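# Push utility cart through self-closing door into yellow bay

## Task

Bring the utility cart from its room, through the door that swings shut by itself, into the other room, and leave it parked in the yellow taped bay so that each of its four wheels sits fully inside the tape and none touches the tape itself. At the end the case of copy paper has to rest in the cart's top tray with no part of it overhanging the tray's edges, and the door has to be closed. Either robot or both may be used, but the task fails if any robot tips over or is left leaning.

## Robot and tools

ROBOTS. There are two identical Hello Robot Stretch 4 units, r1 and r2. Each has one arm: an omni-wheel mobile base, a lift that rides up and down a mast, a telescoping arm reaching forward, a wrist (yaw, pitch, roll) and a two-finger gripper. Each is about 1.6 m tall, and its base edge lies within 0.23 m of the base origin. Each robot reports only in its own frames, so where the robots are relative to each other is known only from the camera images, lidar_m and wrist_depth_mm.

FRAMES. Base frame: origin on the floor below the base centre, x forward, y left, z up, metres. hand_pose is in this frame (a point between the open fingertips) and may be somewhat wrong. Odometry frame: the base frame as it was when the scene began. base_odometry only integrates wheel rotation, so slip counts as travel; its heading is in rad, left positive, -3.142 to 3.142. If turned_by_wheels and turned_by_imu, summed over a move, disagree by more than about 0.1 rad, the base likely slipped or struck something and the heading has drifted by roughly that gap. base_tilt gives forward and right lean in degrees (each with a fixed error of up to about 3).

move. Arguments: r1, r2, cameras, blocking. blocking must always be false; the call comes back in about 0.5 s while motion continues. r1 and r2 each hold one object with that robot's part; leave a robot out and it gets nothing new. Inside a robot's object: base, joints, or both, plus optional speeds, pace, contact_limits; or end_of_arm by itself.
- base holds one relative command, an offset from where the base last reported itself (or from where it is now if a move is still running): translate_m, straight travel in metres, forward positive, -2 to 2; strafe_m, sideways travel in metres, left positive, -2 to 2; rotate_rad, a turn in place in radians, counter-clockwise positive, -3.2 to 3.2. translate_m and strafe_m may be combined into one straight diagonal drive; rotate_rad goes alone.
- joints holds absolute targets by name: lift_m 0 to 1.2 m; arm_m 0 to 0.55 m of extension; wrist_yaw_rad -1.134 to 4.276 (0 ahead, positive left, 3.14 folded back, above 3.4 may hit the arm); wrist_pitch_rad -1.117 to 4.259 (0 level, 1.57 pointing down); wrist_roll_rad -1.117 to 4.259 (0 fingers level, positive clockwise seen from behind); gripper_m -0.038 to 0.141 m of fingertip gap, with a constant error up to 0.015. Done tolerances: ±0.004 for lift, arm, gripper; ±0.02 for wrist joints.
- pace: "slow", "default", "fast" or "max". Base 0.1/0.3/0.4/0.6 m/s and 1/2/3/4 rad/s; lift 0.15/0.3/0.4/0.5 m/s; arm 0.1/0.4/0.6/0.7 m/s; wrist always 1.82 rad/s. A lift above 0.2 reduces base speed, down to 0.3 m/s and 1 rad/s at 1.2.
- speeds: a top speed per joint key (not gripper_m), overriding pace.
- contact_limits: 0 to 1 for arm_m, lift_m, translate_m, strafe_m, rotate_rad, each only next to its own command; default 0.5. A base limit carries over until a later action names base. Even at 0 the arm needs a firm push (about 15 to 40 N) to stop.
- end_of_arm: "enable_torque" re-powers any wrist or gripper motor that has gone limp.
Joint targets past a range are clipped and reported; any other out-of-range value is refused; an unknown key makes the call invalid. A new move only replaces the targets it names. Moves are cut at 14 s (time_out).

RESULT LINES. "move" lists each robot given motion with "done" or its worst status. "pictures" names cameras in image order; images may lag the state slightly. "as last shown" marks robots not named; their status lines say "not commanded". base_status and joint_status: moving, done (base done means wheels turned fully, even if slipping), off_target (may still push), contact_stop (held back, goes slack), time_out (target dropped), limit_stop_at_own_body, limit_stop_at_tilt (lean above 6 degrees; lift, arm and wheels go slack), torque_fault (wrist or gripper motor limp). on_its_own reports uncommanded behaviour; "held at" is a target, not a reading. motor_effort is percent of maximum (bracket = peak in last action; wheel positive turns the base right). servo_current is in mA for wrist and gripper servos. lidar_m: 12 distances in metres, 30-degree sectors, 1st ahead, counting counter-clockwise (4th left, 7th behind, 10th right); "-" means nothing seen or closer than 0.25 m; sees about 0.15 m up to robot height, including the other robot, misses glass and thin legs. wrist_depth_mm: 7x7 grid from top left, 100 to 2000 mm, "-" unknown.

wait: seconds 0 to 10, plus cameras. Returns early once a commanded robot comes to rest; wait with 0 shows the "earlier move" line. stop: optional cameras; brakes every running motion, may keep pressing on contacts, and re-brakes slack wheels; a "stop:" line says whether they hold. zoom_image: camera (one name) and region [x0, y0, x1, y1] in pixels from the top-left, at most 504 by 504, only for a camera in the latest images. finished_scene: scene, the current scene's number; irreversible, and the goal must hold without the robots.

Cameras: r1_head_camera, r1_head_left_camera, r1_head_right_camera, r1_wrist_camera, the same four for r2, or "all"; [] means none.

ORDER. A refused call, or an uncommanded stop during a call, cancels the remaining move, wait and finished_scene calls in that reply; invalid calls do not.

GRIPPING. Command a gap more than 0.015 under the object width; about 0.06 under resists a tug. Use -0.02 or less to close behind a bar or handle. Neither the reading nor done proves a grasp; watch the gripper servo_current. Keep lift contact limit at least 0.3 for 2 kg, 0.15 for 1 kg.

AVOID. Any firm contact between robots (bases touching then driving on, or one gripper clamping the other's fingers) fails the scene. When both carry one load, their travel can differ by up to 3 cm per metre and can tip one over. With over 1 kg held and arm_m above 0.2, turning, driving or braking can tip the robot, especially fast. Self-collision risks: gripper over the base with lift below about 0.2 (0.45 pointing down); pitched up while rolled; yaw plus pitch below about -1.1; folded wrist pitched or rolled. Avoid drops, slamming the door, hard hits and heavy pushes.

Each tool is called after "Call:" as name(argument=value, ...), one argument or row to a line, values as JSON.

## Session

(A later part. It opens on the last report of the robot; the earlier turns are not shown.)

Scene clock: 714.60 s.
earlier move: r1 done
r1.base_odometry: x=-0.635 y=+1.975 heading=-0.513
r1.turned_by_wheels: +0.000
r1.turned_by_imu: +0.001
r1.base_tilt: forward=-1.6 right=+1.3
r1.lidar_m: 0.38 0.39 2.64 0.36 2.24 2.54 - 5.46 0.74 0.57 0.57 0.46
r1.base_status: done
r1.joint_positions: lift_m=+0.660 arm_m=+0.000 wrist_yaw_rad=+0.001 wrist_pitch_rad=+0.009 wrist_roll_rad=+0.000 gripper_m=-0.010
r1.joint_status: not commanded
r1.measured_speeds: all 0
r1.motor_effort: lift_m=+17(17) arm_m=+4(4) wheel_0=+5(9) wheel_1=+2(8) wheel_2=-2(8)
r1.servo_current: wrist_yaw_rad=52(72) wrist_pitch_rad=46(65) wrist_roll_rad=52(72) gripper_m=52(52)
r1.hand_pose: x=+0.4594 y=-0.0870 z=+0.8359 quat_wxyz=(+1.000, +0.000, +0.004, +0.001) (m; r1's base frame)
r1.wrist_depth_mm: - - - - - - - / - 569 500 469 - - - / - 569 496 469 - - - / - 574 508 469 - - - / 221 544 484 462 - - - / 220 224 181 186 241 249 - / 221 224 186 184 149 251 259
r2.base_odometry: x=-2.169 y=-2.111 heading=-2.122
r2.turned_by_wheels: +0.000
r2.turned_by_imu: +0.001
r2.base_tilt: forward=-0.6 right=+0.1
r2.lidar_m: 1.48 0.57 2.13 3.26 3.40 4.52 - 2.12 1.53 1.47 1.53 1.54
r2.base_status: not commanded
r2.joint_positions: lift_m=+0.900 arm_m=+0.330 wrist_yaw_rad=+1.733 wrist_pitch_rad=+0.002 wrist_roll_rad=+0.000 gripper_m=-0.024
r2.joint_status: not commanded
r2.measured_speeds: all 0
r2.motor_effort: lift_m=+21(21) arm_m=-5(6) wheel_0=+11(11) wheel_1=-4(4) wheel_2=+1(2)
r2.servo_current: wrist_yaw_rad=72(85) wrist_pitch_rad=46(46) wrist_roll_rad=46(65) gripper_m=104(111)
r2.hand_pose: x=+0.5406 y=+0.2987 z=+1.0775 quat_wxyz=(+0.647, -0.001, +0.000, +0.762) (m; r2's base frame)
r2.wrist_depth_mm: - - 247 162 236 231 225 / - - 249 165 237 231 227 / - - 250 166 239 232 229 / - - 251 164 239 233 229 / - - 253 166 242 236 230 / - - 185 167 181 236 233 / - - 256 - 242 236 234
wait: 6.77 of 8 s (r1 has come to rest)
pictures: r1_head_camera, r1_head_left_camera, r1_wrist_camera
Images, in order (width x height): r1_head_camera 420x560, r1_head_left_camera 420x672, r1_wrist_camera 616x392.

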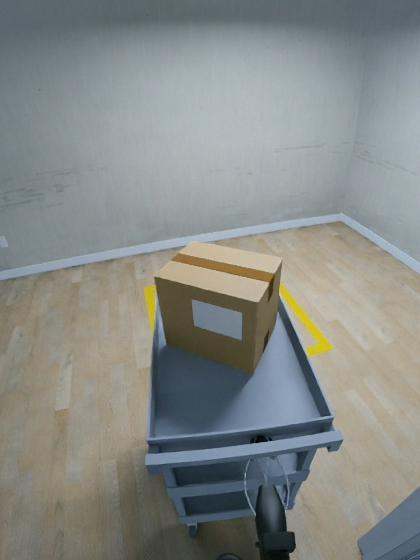

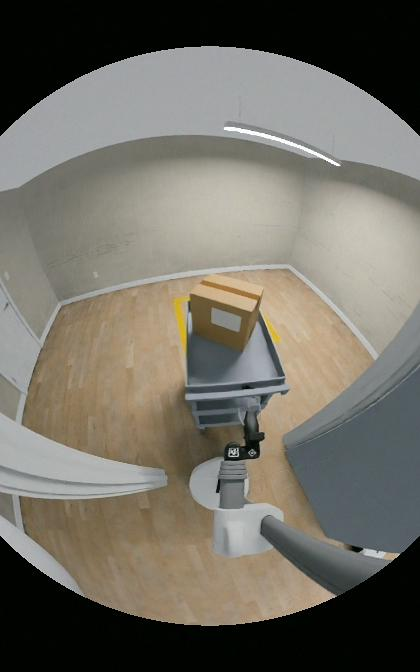

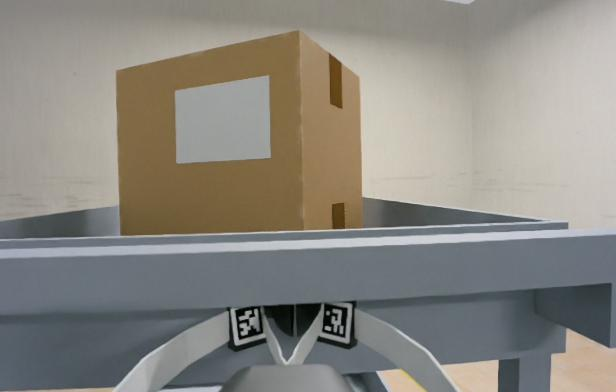

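Call:
move(
  blocking=false,
  r1={"base":{"translate_m":0.3},"pace":"slow"},
  cameras=[],
)

Call:
wait(
  seconds=8,
  cameras=["r1_head_left_camera","r1_wrist_camera","r1_head_camera"],
)

Scene clock: 729.00 s.
move: r1 moving
r1.base_odometry: x=-0.624 y=+1.969 heading=-0.512
r1.turned_by_wheels: +0.000
r1.turned_by_imu: +0.000
r1.base_tilt: forward=-1.6 right=+1.3
r1.lidar_m: 0.35 0.37 2.65 0.33 2.24 2.55 - 5.42 0.72 0.56 0.56 0.43
r1.base_status: translate_m moving
r1.joint_positions: lift_m=+0.660 arm_m=+0.000 wrist_yaw_rad=+0.001 wrist_pitch_rad=+0.009 wrist_roll_rad=+0.000 gripper_m=-0.010
r1.joint_status: not commanded
r1.measured_speeds: translate_m=+0.048 strafe_m=+0.000 rotate_rad=-0.002 lift_m=+0.000 arm_m=+0.000 wrist_yaw_rad=+0.000 wrist_pitch_rad=+0.000 wrist_roll_rad=+0.000
r1.motor_effort: lift_m=+17(17) arm_m=+4(4) wheel_0=+6(10) wheel_1=+3(6) wheel_2=-6(8)
r1.servo_current: wrist_yaw_rad=46(65) wrist_pitch_rad=59(59) wrist_roll_rad=39(59) gripper_m=46(52)
r1.hand_pose: x=+0.4594 y=-0.0870 z=+0.8359 quat_wxyz=(+1.000, +0.000, +0.004, +0.001) (m; r1's base frame)
r1.wrist_depth_mm: - - - - - - - / - 564 496 469 - - - / - 564 500 469 - - - / - 569 508 469 - - - / 219 539 480 466 - - - / 219 223 181 188 241 249 - / 219 223 185 183 140 251 260
r2: as last shown
r2.turned_by_imu: +0.000
r2.base_tilt: forward=-0.6 right=+0.0
r2.lidar_m: 1.47 0.56 2.09 3.29 3.42 4.54 - 2.10 1.54 1.47 1.54 1.53
r2.motor_effort: lift_m=+21(21) arm_m=-5(5) wheel_0=+11(11) wheel_1=-4(4) wheel_2=+2(2)
r2.servo_current: wrist_yaw_rad=72(78) wrist_pitch_rad=33(46) wrist_roll_rad=52(52) gripper_m=104(104)
r2.wrist_depth_mm: - - 247 163 236 231 225 / - - 250 164 236 231 227 / - - 251 166 238 233 229 / - - 252 165 239 233 229 / - - 253 166 242 236 230 / - - 186 167 181 236 232 / - - 256 - 244 235 234
pictures: none
No camera images: "cameras" was empty.

Scene clock: 732.77 s.
earlier move: r1 done
r1.base_odometry: x=-0.373 y=+1.828 heading=-0.512
r1.turned_by_wheels: +0.000
r1.turned_by_imu: +0.000
r1.base_tilt: forward=-1.6 right=+1.2
r1.lidar_m: 0.33 0.36 2.75 2.32 0.45 2.89 - 1.27 0.60 0.53 2.30 0.46
r1.base_status: done
r1.joint_positions: lift_m=+0.660 arm_m=+0.000 wrist_yaw_rad=+0.001 wrist_pitch_rad=+0.009 wrist_roll_rad=+0.000 gripper_m=-0.010
r1.joint_status: not commanded
r1.measured_speeds: all 0
r1.motor_effort: lift_m=+17(17) arm_m=+4(4) wheel_0=+5(10) wheel_1=+4(7) wheel_2=-2(9)
r1.servo_current: wrist_yaw_rad=52(72) wrist_pitch_rad=52(65) wrist_roll_rad=46(65) gripper_m=46(52)
r1.hand_pose: x=+0.4594 y=-0.0870 z=+0.8359 quat_wxyz=(+1.000, +0.000, +0.004, +0.001) (m; r1's base frame)
r1.wrist_depth_mm: - - - - - - - / - 525 473 535 - - - / - 525 473 535 - - - / - 530 480 530 - - - / 415 512 466 - - - - / - 220 182 187 247 257 - / 211 216 186 183 149 265 1863
r2.base_odometry: x=-2.169 y=-2.111 heading=-2.122
r2.turned_by_wheels: +0.000
r2.turned_by_imu: +0.001
r2.base_tilt: forward=-0.7 right=+0.1
r2.lidar_m: 1.46 0.57 2.06 3.27 3.42 4.53 - 2.13 1.54 1.47 1.51 1.54
r2.base_status: not commanded
r2.joint_positions: lift_m=+0.900 arm_m=+0.330 wrist_yaw_rad=+1.733 wrist_pitch_rad=+0.002 wrist_roll_rad=+0.000 gripper_m=-0.024
r2.joint_status: not commanded
r2.measured_speeds: all 0
r2.motor_effort: lift_m=+21(21) arm_m=-5(6) wheel_0=+11(12) wheel_1=-3(4) wheel_2=+2(2)
r2.servo_current: wrist_yaw_rad=72(85) wrist_pitch_rad=46(46) wrist_roll_rad=59(59) gripper_m=104(111)
r2.hand_pose: x=+0.5406 y=+0.2987 z=+1.0775 quat_wxyz=(+0.647, -0.001, +0.000, +0.762) (m; r2's base frame)
r2.wrist_depth_mm: - - 247 163 236 230 226 / - - 249 164 236 232 227 / - - 251 166 239 234 229 / - - 252 165 240 234 230 / - - 254 166 242 236 229 / - - 185 167 180 236 233 / - - 256 - 242 236 233
wait: 3.77 of 8 s (r1 has come to rest)
pictures: r1_head_camera, r1_head_left_camera, r1_wrist_camera
Images, in order (width x height): r1_head_camera 420x560, r1_head_left_camera 420x672, r1_wrist_camera 616x392.

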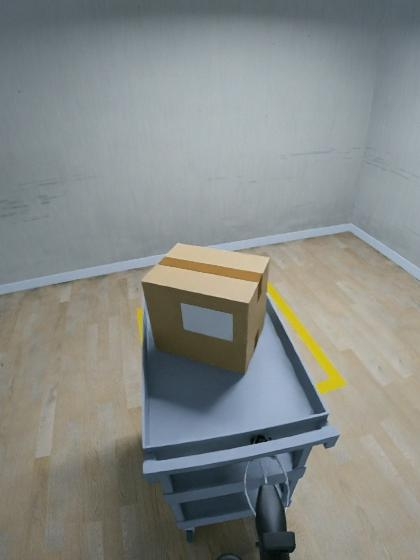

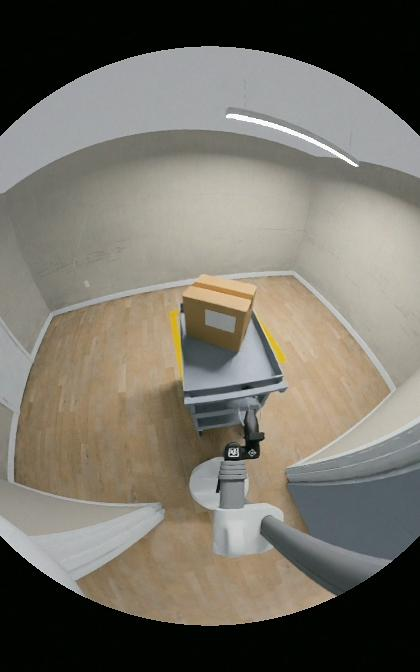

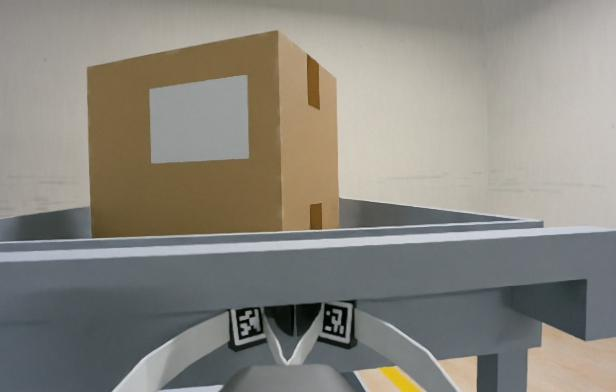

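Call:
move(
  blocking=false,
  r1={"base":{"translate_m":-0.08}},
  cameras=[],
)

Call:
wait(
  seconds=4,
  cameras=[],
)

Call:
move(
  blocking=false,
  r1={"base":{"strafe_m":0.13,"translate_m":0.03}},
  cameras=[],
)

Call:
wait(
  seconds=4,
  cameras=["r1_wrist_camera","r1_head_camera"],
)

Call:
move(
  blocking=false,
  r1={"base":{"translate_m":0.25},"pace":"slow"},
  cameras=[],
)

Call:
wait(
  seconds=8,
  cameras=["r1_head_left_camera","r1_wrist_camera","r1_head_camera"],
)

Scene clock: 741.07 s.
move: r1 moving
r1.base_odometry: x=-0.400 y=+1.843 heading=-0.512
r1.turned_by_wheels: +0.000
r1.turned_by_imu: +0.000
r1.base_tilt: forward=-1.6 right=+1.2
r1.lidar_m: 0.39 0.38 2.75 2.31 0.45 2.79 - 1.28 0.60 0.53 2.41 0.47
r1.base_status: translate_m moving
r1.joint_positions: lift_m=+0.660 arm_m=+0.000 wrist_yaw_rad=+0.001 wrist_pitch_rad=+0.009 wrist_roll_rad=+0.000 gripper_m=-0.010
r1.joint_status: not commanded
r1.measured_speeds: translate_m=-0.122 strafe_m=+0.001 rotate_rad=+0.003 lift_m=+0.000 arm_m=+0.000 wrist_yaw_rad=+0.000 wrist_pitch_rad=+0.000 wrist_roll_rad=+0.000
r1.motor_effort: lift_m=+17(17) arm_m=-4(4) wheel_0=-6(7) wheel_1=-3(7) wheel_2=+11(11)
r1.servo_current: wrist_yaw_rad=39(65) wrist_pitch_rad=52(59) wrist_roll_rad=52(59) gripper_m=46(46)
r1.hand_pose: x=+0.4594 y=-0.0870 z=+0.8359 quat_wxyz=(+1.000, +0.000, +0.004, +0.001) (m; r1's base frame)
r1.wrist_depth_mm: - - - - - - - / - 539 496 539 - - - / - 544 500 539 - - - / - 559 500 549 - - - / - - - - - - - / 227 236 240 195 263 277 - / 228 233 171 172 151 287 1863
r2: as last shown
r2.turned_by_imu: +0.000
r2.lidar_m: 1.49 0.54 2.10 3.28 3.39 4.54 - 2.12 1.54 1.44 1.49 1.56
r2.motor_effort: lift_m=+21(21) arm_m=-5(5) wheel_0=+11(11) wheel_1=-3(4) wheel_2=+1(2)
r2.servo_current: wrist_yaw_rad=65(78) wrist_pitch_rad=39(46) wrist_roll_rad=52(52) gripper_m=104(104)
r2.wrist_depth_mm: - - 249 163 236 230 227 / - - 250 165 236 232 227 / - - 251 166 237 232 228 / - - 252 164 240 235 229 / - - 255 166 241 235 230 / - - 185 167 181 236 233 / - - 256 - 242 236 234
pictures: none
No camera images: "cameras" was empty.

Scene clock: 742.00 s.
earlier move: r1 done
r1.base_odometry: x=-0.443 y=+1.867 heading=-0.512
r1.turned_by_wheels: +0.000
r1.turned_by_imu: +0.000
r1.base_tilt: forward=-1.6 right=+1.3
r1.lidar_m: 0.40 0.39 2.74 2.31 0.41 2.66 - 1.72 0.64 0.53 0.52 0.46
r1.base_status: done
r1.joint_positions: lift_m=+0.660 arm_m=+0.000 wrist_yaw_rad=+0.001 wrist_pitch_rad=+0.009 wrist_roll_rad=+0.000 gripper_m=-0.010
r1.joint_status: not commanded
r1.measured_speeds: all 0
r1.motor_effort: lift_m=+17(17) arm_m=-4(4) wheel_0=-1(7) wheel_1=+0(7) wheel_2=-1(11)
r1.servo_current: wrist_yaw_rad=52(78) wrist_pitch_rad=59(65) wrist_roll_rad=39(59) gripper_m=52(52)
r1.hand_pose: x=+0.4594 y=-0.0870 z=+0.8358 quat_wxyz=(+1.000, +0.000, +0.004, +0.001) (m; r1's base frame)
r1.wrist_depth_mm: - - - - - - - / - 549 500 554 - - - / - 559 504 564 - - - / - 564 508 554 - - - / - - - - - - - / 234 243 248 195 180 287 - / 234 240 163 166 151 297 1921
r2.base_odometry: x=-2.169 y=-2.111 heading=-2.122
r2.turned_by_wheels: +0.000
r2.turned_by_imu: +0.000
r2.base_tilt: forward=-0.6 right=+0.1
r2.lidar_m: 1.47 0.56 2.12 3.28 3.43 4.55 - 2.11 1.52 1.45 1.54 1.56
r2.base_status: not commanded
r2.joint_positions: lift_m=+0.900 arm_m=+0.330 wrist_yaw_rad=+1.733 wrist_pitch_rad=+0.002 wrist_roll_rad=+0.000 gripper_m=-0.024
r2.joint_status: not commanded
r2.measured_speeds: all 0
r2.motor_effort: lift_m=+21(21) arm_m=-5(5) wheel_0=+11(11) wheel_1=-4(4) wheel_2=+1(2)
r2.servo_current: wrist_yaw_rad=72(85) wrist_pitch_rad=39(46) wrist_roll_rad=39(59) gripper_m=104(104)
r2.hand_pose: x=+0.5406 y=+0.2987 z=+1.0775 quat_wxyz=(+0.647, -0.001, +0.000, +0.762) (m; r2's base frame)
r2.wrist_depth_mm: - - 247 163 236 231 226 / - - 249 165 237 231 227 / - - 251 165 239 233 228 / - - 253 165 240 234 229 / - - 253 166 242 235 231 / - - 185 167 181 236 232 / - - 256 - 243 235 234
wait: 0.93 of 4 s (r1 has come to rest)
pictures: none
No camera images: "cameras" was empty.

Scene clock: 742.50 s.
move: r1 moving
r1.base_odometry: x=-0.421 y=+1.891 heading=-0.513
r1.turned_by_wheels: -0.001
r1.turned_by_imu: +0.000
r1.base_tilt: forward=-1.6 right=+1.3
r1.lidar_m: 0.38 0.38 2.66 2.27 0.39 2.74 - 1.80 0.67 0.56 0.60 0.48
r1.base_status: translate_m moving; strafe_m moving
r1.joint_positions: lift_m=+0.660 arm_m=+0.000 wrist_yaw_rad=+0.000 wrist_pitch_rad=+0.009 wrist_roll_rad=+0.000 gripper_m=-0.010
r1.joint_status: not commanded
r1.measured_speeds: translate_m=+0.029 strafe_m=+0.123 rotate_rad=+0.001 lift_m=+0.000 arm_m=+0.000 wrist_yaw_rad=+0.000 wrist_pitch_rad=+0.000 wrist_roll_rad=+0.000
r1.motor_effort: lift_m=+17(17) arm_m=-4(4) wheel_0=-9(11) wheel_1=+7(11) wheel_2=-6(6)
r1.servo_current: wrist_yaw_rad=46(59) wrist_pitch_rad=65(65) wrist_roll_rad=39(59) gripper_m=46(52)
r1.hand_pose: x=+0.4593 y=-0.0874 z=+0.8358 quat_wxyz=(+1.000, +0.000, +0.004, +0.000) (m; r1's base frame)
r1.wrist_depth_mm: - - - - - - - / - 539 492 564 - - - / - 539 500 559 - - - / - 549 504 549 - - - / 407 539 - - - - - / 226 235 241 195 180 289 - / 226 233 160 183 146 297 1863
r2: as last shown
r2.base_tilt: forward=-0.7 right=+0.1
r2.lidar_m: 1.48 0.54 2.10 3.26 3.40 4.54 - 2.11 1.56 1.46 1.54 1.53
r2.motor_effort: lift_m=+21(21) arm_m=-5(5) wheel_0=+11(11) wheel_1=-3(4) wheel_2=+1(1)
r2.servo_current: wrist_yaw_rad=65(72) wrist_pitch_rad=39(46) wrist_roll_rad=46(52) gripper_m=98(104)
r2.wrist_depth_mm: - - 247 163 236 231 226 / - - 250 164 236 231 227 / - - 251 166 239 232 229 / - - 252 164 241 236 229 / - - 253 166 241 236 229 / - - 185 167 181 236 231 / - - 256 - 242 235 232
pictures: none
No camera images: "cameras" was empty.

Scene clock: 743.73 s.
earlier move: r1 done
r1.base_odometry: x=-0.353 y=+1.965 heading=-0.513
r1.turned_by_wheels: +0.000
r1.turned_by_imu: +0.000
r1.base_tilt: forward=-1.5 right=+1.3
r1.lidar_m: 0.37 2.70 2.58 2.20 0.33 0.36 4.20 1.91 0.78 0.64 2.52 0.46
r1.base_status: done
r1.joint_positions: lift_m=+0.660 arm_m=+0.000 wrist_yaw_rad=-0.003 wrist_pitch_rad=+0.009 wrist_roll_rad=+0.000 gripper_m=-0.010
r1.joint_status: not commanded
r1.measured_speeds: all 0
r1.motor_effort: lift_m=+17(17) arm_m=+4(4) wheel_0=-3(11) wheel_1=-1(11) wheel_2=-1(7)
r1.servo_current: wrist_yaw_rad=39(72) wrist_pitch_rad=59(65) wrist_roll_rad=33(59) gripper_m=46(52)
r1.hand_pose: x=+0.4590 y=-0.0882 z=+0.8358 quat_wxyz=(+1.000, +0.000, +0.004, -0.001) (m; r1's base frame)
r1.wrist_depth_mm: - - - - - - - / - - 539 492 - - - / - - 544 492 - - - / - - 544 488 640 - - / 220 410 525 - - - - / 218 224 183 189 253 262 - / 218 224 180 170 143 1661 1708
r2.base_odometry: x=-2.169 y=-2.111 heading=-2.122
r2.turned_by_wheels: +0.000
r2.turned_by_imu: +0.000
r2.base_tilt: forward=-0.6 right=+0.0
r2.lidar_m: 1.47 0.56 2.09 3.27 3.42 4.53 - 2.10 1.50 1.45 1.52 1.56
r2.base_status: not commanded
r2.joint_positions: lift_m=+0.900 arm_m=+0.330 wrist_yaw_rad=+1.733 wrist_pitch_rad=+0.002 wrist_roll_rad=+0.000 gripper_m=-0.024
r2.joint_status: not commanded
r2.measured_speeds: all 0
r2.motor_effort: lift_m=+21(21) arm_m=-5(5) wheel_0=+11(11) wheel_1=-4(4) wheel_2=+1(2)
r2.servo_current: wrist_yaw_rad=72(85) wrist_pitch_rad=39(46) wrist_roll_rad=46(59) gripper_m=91(104)
r2.hand_pose: x=+0.5406 y=+0.2987 z=+1.0775 quat_wxyz=(+0.647, -0.001, +0.000, +0.762) (m; r2's base frame)
r2.wrist_depth_mm: - - 247 163 236 231 226 / - - 249 165 236 231 228 / - - 251 166 238 233 228 / - - 253 165 240 233 229 / - - 253 166 241 235 230 / - - 185 167 180 236 232 / - - 257 - 242 235 233
wait: 1.23 of 4 s (r1 has come to rest)
pictures: r1_head_camera, r1_wrist_camera
Images, in order (width x height): r1_head_camera 420x560, r1_wrist_camera 616x392.

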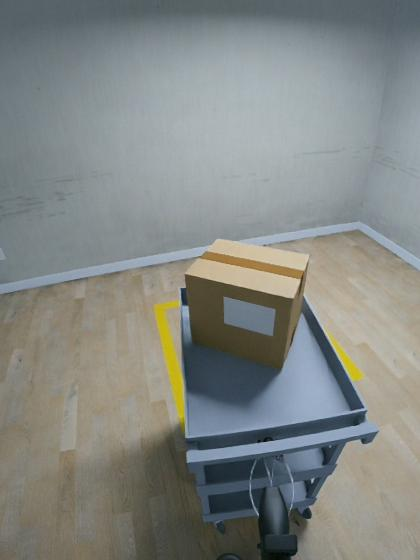

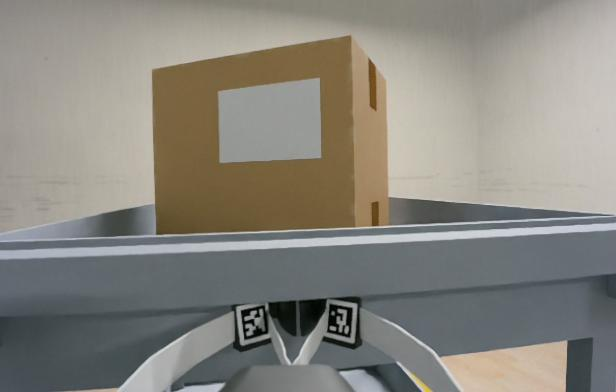

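Scene clock: 744.23 s.
move: r1 moving
r1.base_odometry: x=-0.342 y=+1.959 heading=-0.513
r1.turned_by_wheels: +0.000
r1.turned_by_imu: +0.000
r1.base_tilt: forward=-1.7 right=+1.3
r1.lidar_m: 0.37 2.70 2.57 2.20 0.32 0.38 4.16 1.89 0.74 0.63 2.32 0.45
r1.base_status: translate_m moving
r1.joint_positions: lift_m=+0.660 arm_m=+0.000 wrist_yaw_rad=-0.003 wrist_pitch_rad=+0.009 wrist_roll_rad=+0.000 gripper_m=-0.010
r1.joint_status: not commanded
r1.measured_speeds: translate_m=+0.047 strafe_m=+0.000 rotate_rad=-0.003 lift_m=+0.000 arm_m=+0.000 wrist_yaw_rad=+0.000 wrist_pitch_rad=+0.000 wrist_roll_rad=+0.000
r1.motor_effort: lift_m=+17(17) arm_m=+4(4) wheel_0=+9(9) wheel_1=+4(6) wheel_2=-9(9)
r1.servo_current: wrist_yaw_rad=52(59) wrist_pitch_rad=52(59) wrist_roll_rad=59(59) gripper_m=46(46)
r1.hand_pose: x=+0.4590 y=-0.0882 z=+0.8358 quat_wxyz=(+1.000, +0.000, +0.004, -0.001) (m; r1's base frame)
r1.wrist_depth_mm: - - - - - - - / - - 525 484 - - - / - - 530 484 - - - / - - 530 488 634 - - / 285 413 517 484 - - - / - 219 182 187 245 256 264 / 211 216 225 181 144 258 1808
r2: as last shown
r2.lidar_m: 1.49 0.54 2.09 3.28 3.41 4.56 - 2.10 1.53 1.46 1.51 1.54
r2.servo_current: wrist_yaw_rad=65(78) wrist_pitch_rad=39(46) wrist_roll_rad=39(52) gripper_m=104(104)
r2.wrist_depth_mm: - - 248 163 236 231 225 / - - 249 164 236 231 227 / - - 251 166 238 232 229 / - - 252 165 240 234 230 / - - 254 165 242 235 230 / - - 185 167 181 236 232 / - - 255 - 242 235 234
pictures: none
No camera images: "cameras" was empty.

Scene clock: 747.53 s.
earlier move: r1 done
r1.base_odometry: x=-0.135 y=+1.843 heading=-0.512
r1.turned_by_wheels: +0.000
r1.turned_by_imu: +0.001
r1.base_tilt: forward=-1.6 right=+1.3
r1.lidar_m: 0.36 0.36 2.65 2.26 0.67 0.50 - 1.35 0.69 0.67 2.45 0.45
r1.base_status: done
r1.joint_positions: lift_m=+0.660 arm_m=+0.000 wrist_yaw_rad=-0.001 wrist_pitch_rad=+0.009 wrist_roll_rad=+0.000 gripper_m=-0.010
r1.joint_status: not commanded
r1.measured_speeds: all 0
r1.motor_effort: lift_m=+17(17) arm_m=+4(4) wheel_0=+5(9) wheel_1=+3(7) wheel_2=-2(11)
r1.servo_current: wrist_yaw_rad=26(65) wrist_pitch_rad=65(65) wrist_roll_rad=46(65) gripper_m=46(52)
r1.hand_pose: x=+0.4592 y=-0.0877 z=+0.8358 quat_wxyz=(+1.000, +0.000, +0.004, -0.001) (m; r1's base frame)
r1.wrist_depth_mm: - - - - - - - / - - 530 473 - - - / - - 530 473 - - - / - - 535 477 647 - - / 300 442 508 473 - - - / 217 224 181 187 243 251 258 / 219 222 185 184 149 253 279
r2.base_odometry: x=-2.169 y=-2.111 heading=-2.122
r2.turned_by_wheels: +0.000
r2.turned_by_imu: +0.000
r2.base_tilt: forward=-0.6 right=+0.1
r2.lidar_m: 1.47 0.54 2.08 3.29 3.40 4.52 - 2.10 1.54 1.45 1.53 1.57
r2.base_status: not commanded
r2.joint_positions: lift_m=+0.900 arm_m=+0.330 wrist_yaw_rad=+1.733 wrist_pitch_rad=+0.002 wrist_roll_rad=+0.000 gripper_m=-0.024
r2.joint_status: not commanded
r2.measured_speeds: all 0
r2.motor_effort: lift_m=+21(21) arm_m=-5(5) wheel_0=+11(11) wheel_1=-3(4) wheel_2=+1(2)
r2.servo_current: wrist_yaw_rad=72(85) wrist_pitch_rad=46(46) wrist_roll_rad=46(59) gripper_m=104(111)
r2.hand_pose: x=+0.5406 y=+0.2987 z=+1.0775 quat_wxyz=(+0.647, -0.001, +0.000, +0.762) (m; r2's base frame)
r2.wrist_depth_mm: - - 248 163 235 230 225 / - - 249 165 236 232 228 / - - 251 166 239 232 228 / - - 252 165 240 234 229 / - - 254 166 242 236 231 / - - 185 167 181 236 233 / - - 256 - 242 235 234
wait: 3.30 of 8 s (r1 has come to rest)
pictures: r1_head_camera, r1_head_left_camera, r1_wrist_camera
Images, in order (width x height): r1_head_camera 420x560, r1_head_left_camera 420x672, r1_wrist_camera 616x392.

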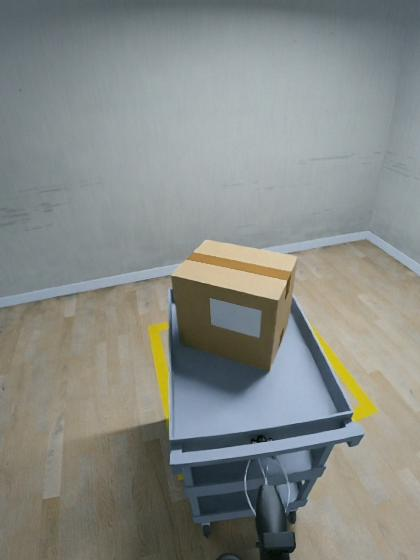

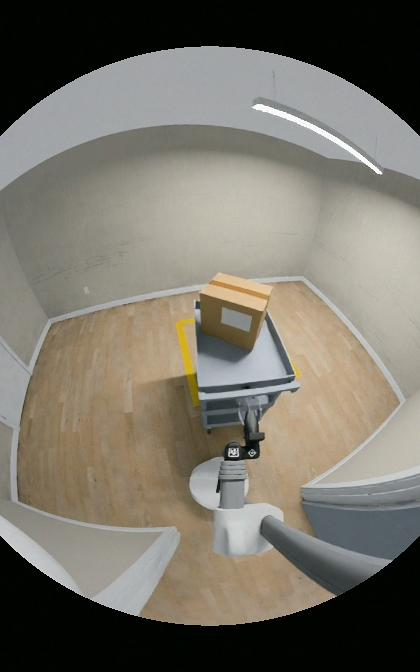

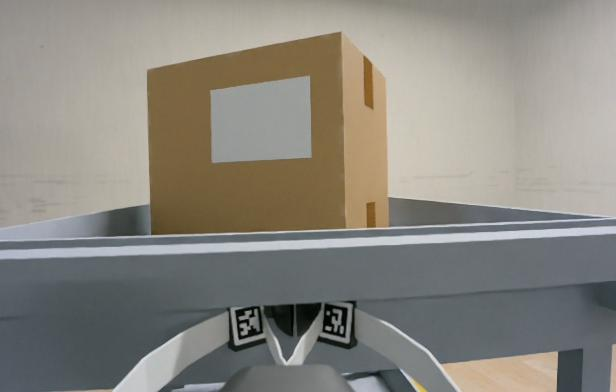

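Call:
move(
  blocking=false,
  r1={"base":{"translate_m":0.35,"strafe_m":-0.03},"pace":"slow"},
  cameras=[],
)

Call:
wait(
  seconds=8,
  cameras=["r1_head_left_camera","r1_wrist_camera","r1_head_camera"],
)

Scene clock: 760.43 s.
move: r1 moving
r1.base_odometry: x=-0.125 y=+1.836 heading=-0.512
r1.turned_by_wheels: +0.000
r1.turned_by_imu: +0.000
r1.base_tilt: forward=-1.6 right=+1.3
r1.lidar_m: 0.38 0.40 2.65 2.28 0.68 0.51 - 1.35 0.69 0.67 2.45 0.43
r1.base_status: translate_m moving; strafe_m moving
r1.joint_positions: lift_m=+0.660 arm_m=+0.000 wrist_yaw_rad=-0.001 wrist_pitch_rad=+0.009 wrist_roll_rad=+0.000 gripper_m=-0.010
r1.joint_status: not commanded
r1.measured_speeds: translate_m=+0.047 strafe_m=-0.004 rotate_rad=+0.000 lift_m=+0.000 arm_m=+0.000 wrist_yaw_rad=+0.000 wrist_pitch_rad=+0.000 wrist_roll_rad=+0.000
r1.motor_effort: lift_m=+17(17) arm_m=+4(4) wheel_0=+8(9) wheel_1=+3(6) wheel_2=-6(7)
r1.servo_current: wrist_yaw_rad=39(59) wrist_pitch_rad=59(59) wrist_roll_rad=52(65) gripper_m=46(46)
r1.hand_pose: x=+0.4592 y=-0.0877 z=+0.8358 quat_wxyz=(+1.000, +0.000, +0.004, -0.001) (m; r1's base frame)
r1.wrist_depth_mm: - - - - - - - / - - 525 473 - - - / - - 530 473 - - - / - - 530 480 647 - - / 306 449 231 469 - - - / 217 224 182 191 243 251 257 / 217 221 228 183 148 252 276
r2: as last shown
r2.base_tilt: forward=-0.6 right=+0.0
r2.lidar_m: 1.48 0.55 2.08 3.28 3.38 4.52 - 2.11 1.53 1.45 1.54 1.53
r2.motor_effort: lift_m=+21(21) arm_m=-5(6) wheel_0=+11(11) wheel_1=-3(4) wheel_2=+1(2)
r2.servo_current: wrist_yaw_rad=78(78) wrist_pitch_rad=46(46) wrist_roll_rad=46(59) gripper_m=98(111)
r2.wrist_depth_mm: - - 248 163 236 230 227 / - - 248 164 237 231 226 / - - 251 166 238 234 228 / - - 251 165 240 235 229 / - - 254 166 241 236 230 / - - 186 167 181 236 233 / - - 255 - 242 236 233
pictures: none
No camera images: "cameras" was empty.

Scene clock: 764.73 s.
earlier move: r1 done
r1.base_odometry: x=+0.155 y=+1.645 heading=-0.512
r1.turned_by_wheels: +0.000
r1.turned_by_imu: +0.000
r1.base_tilt: forward=-1.6 right=+1.3
r1.lidar_m: 0.36 0.36 2.46 2.37 1.35 0.80 - 0.92 0.78 1.19 2.33 0.47
r1.base_status: done
r1.joint_positions: lift_m=+0.660 arm_m=+0.000 wrist_yaw_rad=-0.001 wrist_pitch_rad=+0.009 wrist_roll_rad=+0.000 gripper_m=-0.010
r1.joint_status: not commanded
r1.measured_speeds: all 0
r1.motor_effort: lift_m=+17(17) arm_m=+4(4) wheel_0=+4(10) wheel_1=+2(8) wheel_2=-2(8)
r1.servo_current: wrist_yaw_rad=33(72) wrist_pitch_rad=52(65) wrist_roll_rad=52(65) gripper_m=39(52)
r1.hand_pose: x=+0.4592 y=-0.0877 z=+0.8358 quat_wxyz=(+1.000, +0.000, +0.004, -0.001) (m; r1's base frame)
r1.wrist_depth_mm: - - - - - - - / - 530 488 484 - - - / - 530 488 488 - - - / - 535 492 480 - - - / 430 525 477 - - - - / - 217 182 186 251 264 - / 204 211 224 183 149 290 287
r2.base_odometry: x=-2.169 y=-2.111 heading=-2.122
r2.turned_by_wheels: +0.000
r2.turned_by_imu: +0.001
r2.base_tilt: forward=-0.6 right=+0.0
r2.lidar_m: 1.47 0.56 2.06 3.29 3.42 4.52 - 2.11 1.52 1.46 1.52 1.53
r2.base_status: not commanded
r2.joint_positions: lift_m=+0.900 arm_m=+0.330 wrist_yaw_rad=+1.733 wrist_pitch_rad=+0.002 wrist_roll_rad=+0.000 gripper_m=-0.024
r2.joint_status: not commanded
r2.measured_speeds: all 0
r2.motor_effort: lift_m=+21(21) arm_m=-5(6) wheel_0=+11(11) wheel_1=-3(4) wheel_2=+2(2)
r2.servo_current: wrist_yaw_rad=65(85) wrist_pitch_rad=33(46) wrist_roll_rad=52(59) gripper_m=98(111)
r2.hand_pose: x=+0.5406 y=+0.2987 z=+1.0775 quat_wxyz=(+0.647, -0.001, +0.000, +0.762) (m; r2's base frame)
r2.wrist_depth_mm: - - 248 163 236 231 224 / - - 249 165 236 231 229 / - - 250 166 238 232 229 / - - 251 165 239 235 229 / - - 253 166 241 235 230 / - - 186 167 181 236 233 / - - 255 - 242 236 234
wait: 4.30 of 8 s (r1 has come to rest)
pictures: r1_head_camera, r1_head_left_camera, r1_wrist_camera
Images, in order (width x height): r1_head_camera 420x560, r1_head_left_camera 420x672, r1_wrist_camera 616x392.

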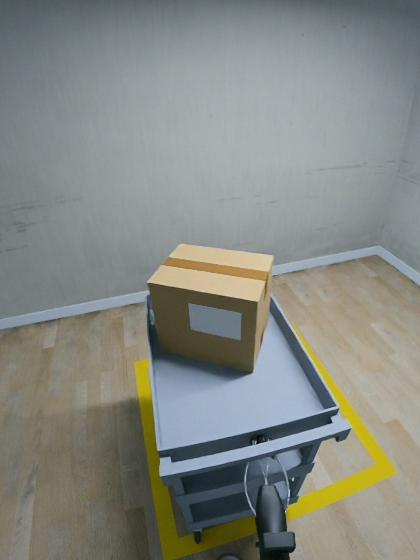

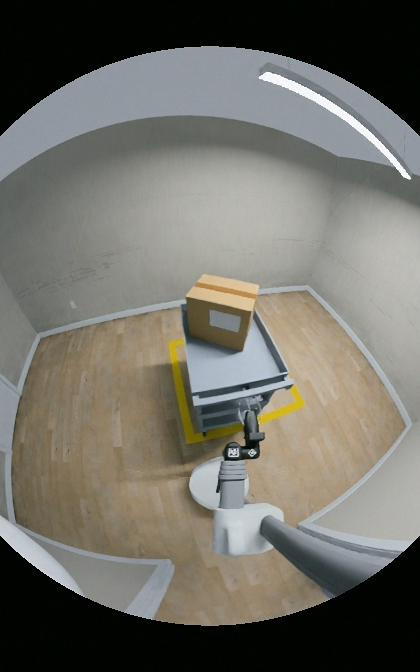

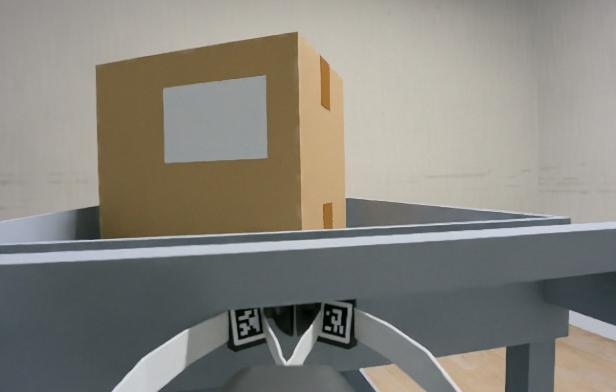

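Call:
move(
  blocking=false,
  r1={"base":{"translate_m":0.2,"strafe_m":-0.13},"pace":"slow"},
  cameras=[],
)

Call:
wait(
  seconds=8,
  cameras=["r1_head_left_camera","r1_wrist_camera","r1_head_camera"],
)

Scene clock: 783.33 s.
move: r1 moving
r1.base_odometry: x=+0.162 y=+1.633 heading=-0.512
r1.turned_by_wheels: +0.000
r1.turned_by_imu: +0.000
r1.base_tilt: forward=-1.6 right=+1.3
r1.lidar_m: 0.35 0.36 2.45 2.38 1.36 0.84 - 0.91 0.79 1.23 2.28 0.46
r1.base_status: translate_m moving; strafe_m moving
r1.joint_positions: lift_m=+0.660 arm_m=+0.000 wrist_yaw_rad=-0.001 wrist_pitch_rad=+0.009 wrist_roll_rad=+0.000 gripper_m=-0.010
r1.joint_status: not commanded
r1.measured_speeds: translate_m=+0.046 strafe_m=-0.030 rotate_rad=-0.002 lift_m=+0.000 arm_m=+0.000 wrist_yaw_rad=+0.000 wrist_pitch_rad=+0.000 wrist_roll_rad=+0.000
r1.motor_effort: lift_m=+17(17) arm_m=+4(4) wheel_0=+7(9) wheel_1=-5(5) wheel_2=-4(8)
r1.servo_current: wrist_yaw_rad=39(59) wrist_pitch_rad=59(65) wrist_roll_rad=59(65) gripper_m=52(52)
r1.hand_pose: x=+0.4592 y=-0.0877 z=+0.8358 quat_wxyz=(+1.000, +0.000, +0.004, -0.001) (m; r1's base frame)
r1.wrist_depth_mm: - - 477 - - - - / - 525 484 508 - - - / - 530 484 504 - - - / - 525 484 500 - - - / 415 521 473 459 - - - / - 214 183 186 251 264 - / 205 210 223 183 149 276 1708
r2: as last shown
r2.turned_by_imu: +0.000
r2.base_tilt: forward=-0.7 right=+0.1
r2.lidar_m: 1.47 0.55 2.12 3.28 3.43 4.54 - 2.11 1.51 1.46 1.54 1.52
r2.motor_effort: lift_m=+21(21) arm_m=-5(5) wheel_0=+10(11) wheel_1=-4(4) wheel_2=+1(2)
r2.servo_current: wrist_yaw_rad=72(78) wrist_pitch_rad=39(46) wrist_roll_rad=33(59) gripper_m=98(104)
r2.wrist_depth_mm: - - 249 163 236 230 225 / - - 250 165 236 231 227 / - - 250 166 240 233 229 / - - 252 165 239 234 229 / - - 253 166 241 235 230 / - - 185 167 181 236 234 / - - 256 - 243 236 234
pictures: none
No camera images: "cameras" was empty.

Scene clock: 786.40 s.
earlier move: r1 done
r1.base_odometry: x=+0.266 y=+1.434 heading=-0.512
r1.turned_by_wheels: +0.000
r1.turned_by_imu: +0.000
r1.base_tilt: forward=-1.6 right=+1.3
r1.lidar_m: 0.34 0.34 2.29 2.56 1.68 1.04 - 0.80 0.89 1.49 2.14 0.46
r1.base_status: done
r1.joint_positions: lift_m=+0.660 arm_m=+0.000 wrist_yaw_rad=-0.001 wrist_pitch_rad=+0.009 wrist_roll_rad=+0.000 gripper_m=-0.010
r1.joint_status: not commanded
r1.measured_speeds: all 0
r1.motor_effort: lift_m=+17(17) arm_m=+4(4) wheel_0=+5(10) wheel_1=-3(6) wheel_2=-2(8)
r1.servo_current: wrist_yaw_rad=46(65) wrist_pitch_rad=52(65) wrist_roll_rad=46(65) gripper_m=46(52)
r1.hand_pose: x=+0.4592 y=-0.0877 z=+0.8358 quat_wxyz=(+1.000, +0.000, +0.004, +0.000) (m; r1's base frame)
r1.wrist_depth_mm: - 439 - - - - - / 459 436 504 - - - - / 462 439 500 - - - - / 466 439 500 - - - - / 462 436 430 - - - - / - - 183 186 254 - - / 195 203 220 179 148 1808 1983
r2.base_odometry: x=-2.169 y=-2.111 heading=-2.122
r2.turned_by_wheels: +0.000
r2.turned_by_imu: +0.000
r2.base_tilt: forward=-0.7 right=+0.0
r2.lidar_m: 1.45 0.56 2.12 3.28 3.41 4.54 - 2.10 1.52 1.47 1.55 1.54
r2.base_status: not commanded
r2.joint_positions: lift_m=+0.900 arm_m=+0.330 wrist_yaw_rad=+1.733 wrist_pitch_rad=+0.002 wrist_roll_rad=+0.000 gripper_m=-0.024
r2.joint_status: not commanded
r2.measured_speeds: all 0
r2.motor_effort: lift_m=+21(21) arm_m=-5(6) wheel_0=+11(11) wheel_1=-4(4) wheel_2=+1(2)
r2.servo_current: wrist_yaw_rad=72(85) wrist_pitch_rad=33(46) wrist_roll_rad=46(59) gripper_m=104(111)
r2.hand_pose: x=+0.5406 y=+0.2987 z=+1.0775 quat_wxyz=(+0.647, -0.001, +0.000, +0.762) (m; r2's base frame)
r2.wrist_depth_mm: - - 247 163 236 231 227 / - - 249 165 237 231 227 / - - 251 165 239 232 228 / - - 252 165 240 233 229 / - - 254 166 241 236 231 / - - 185 167 181 236 233 / - - 256 - 243 236 234
wait: 3.07 of 8 s (r1 has come to rest)
pictures: r1_head_camera, r1_head_left_camera, r1_wrist_camera
Images, in order (width x height): r1_head_camera 420x560, r1_head_left_camera 420x672, r1_wrist_camera 616x392.

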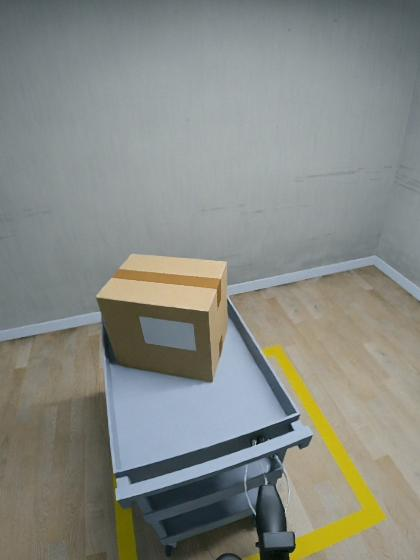

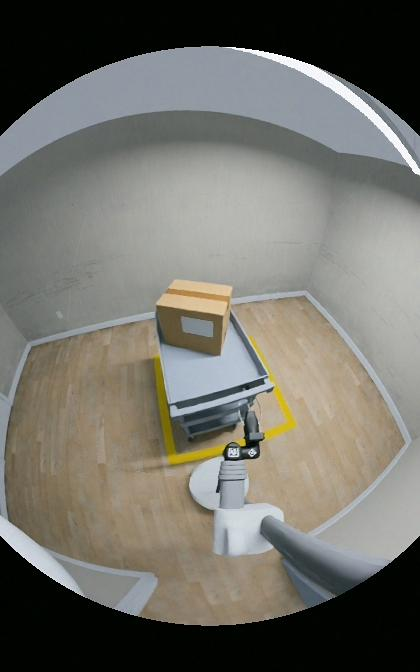

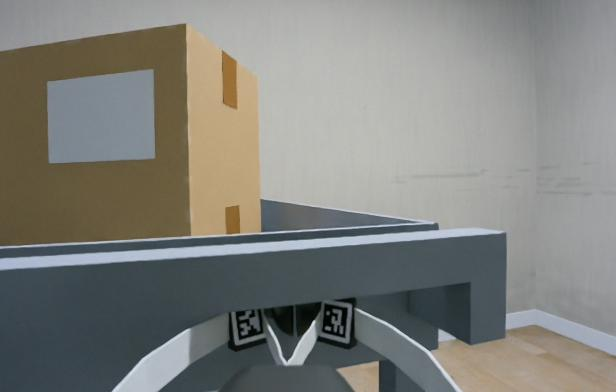

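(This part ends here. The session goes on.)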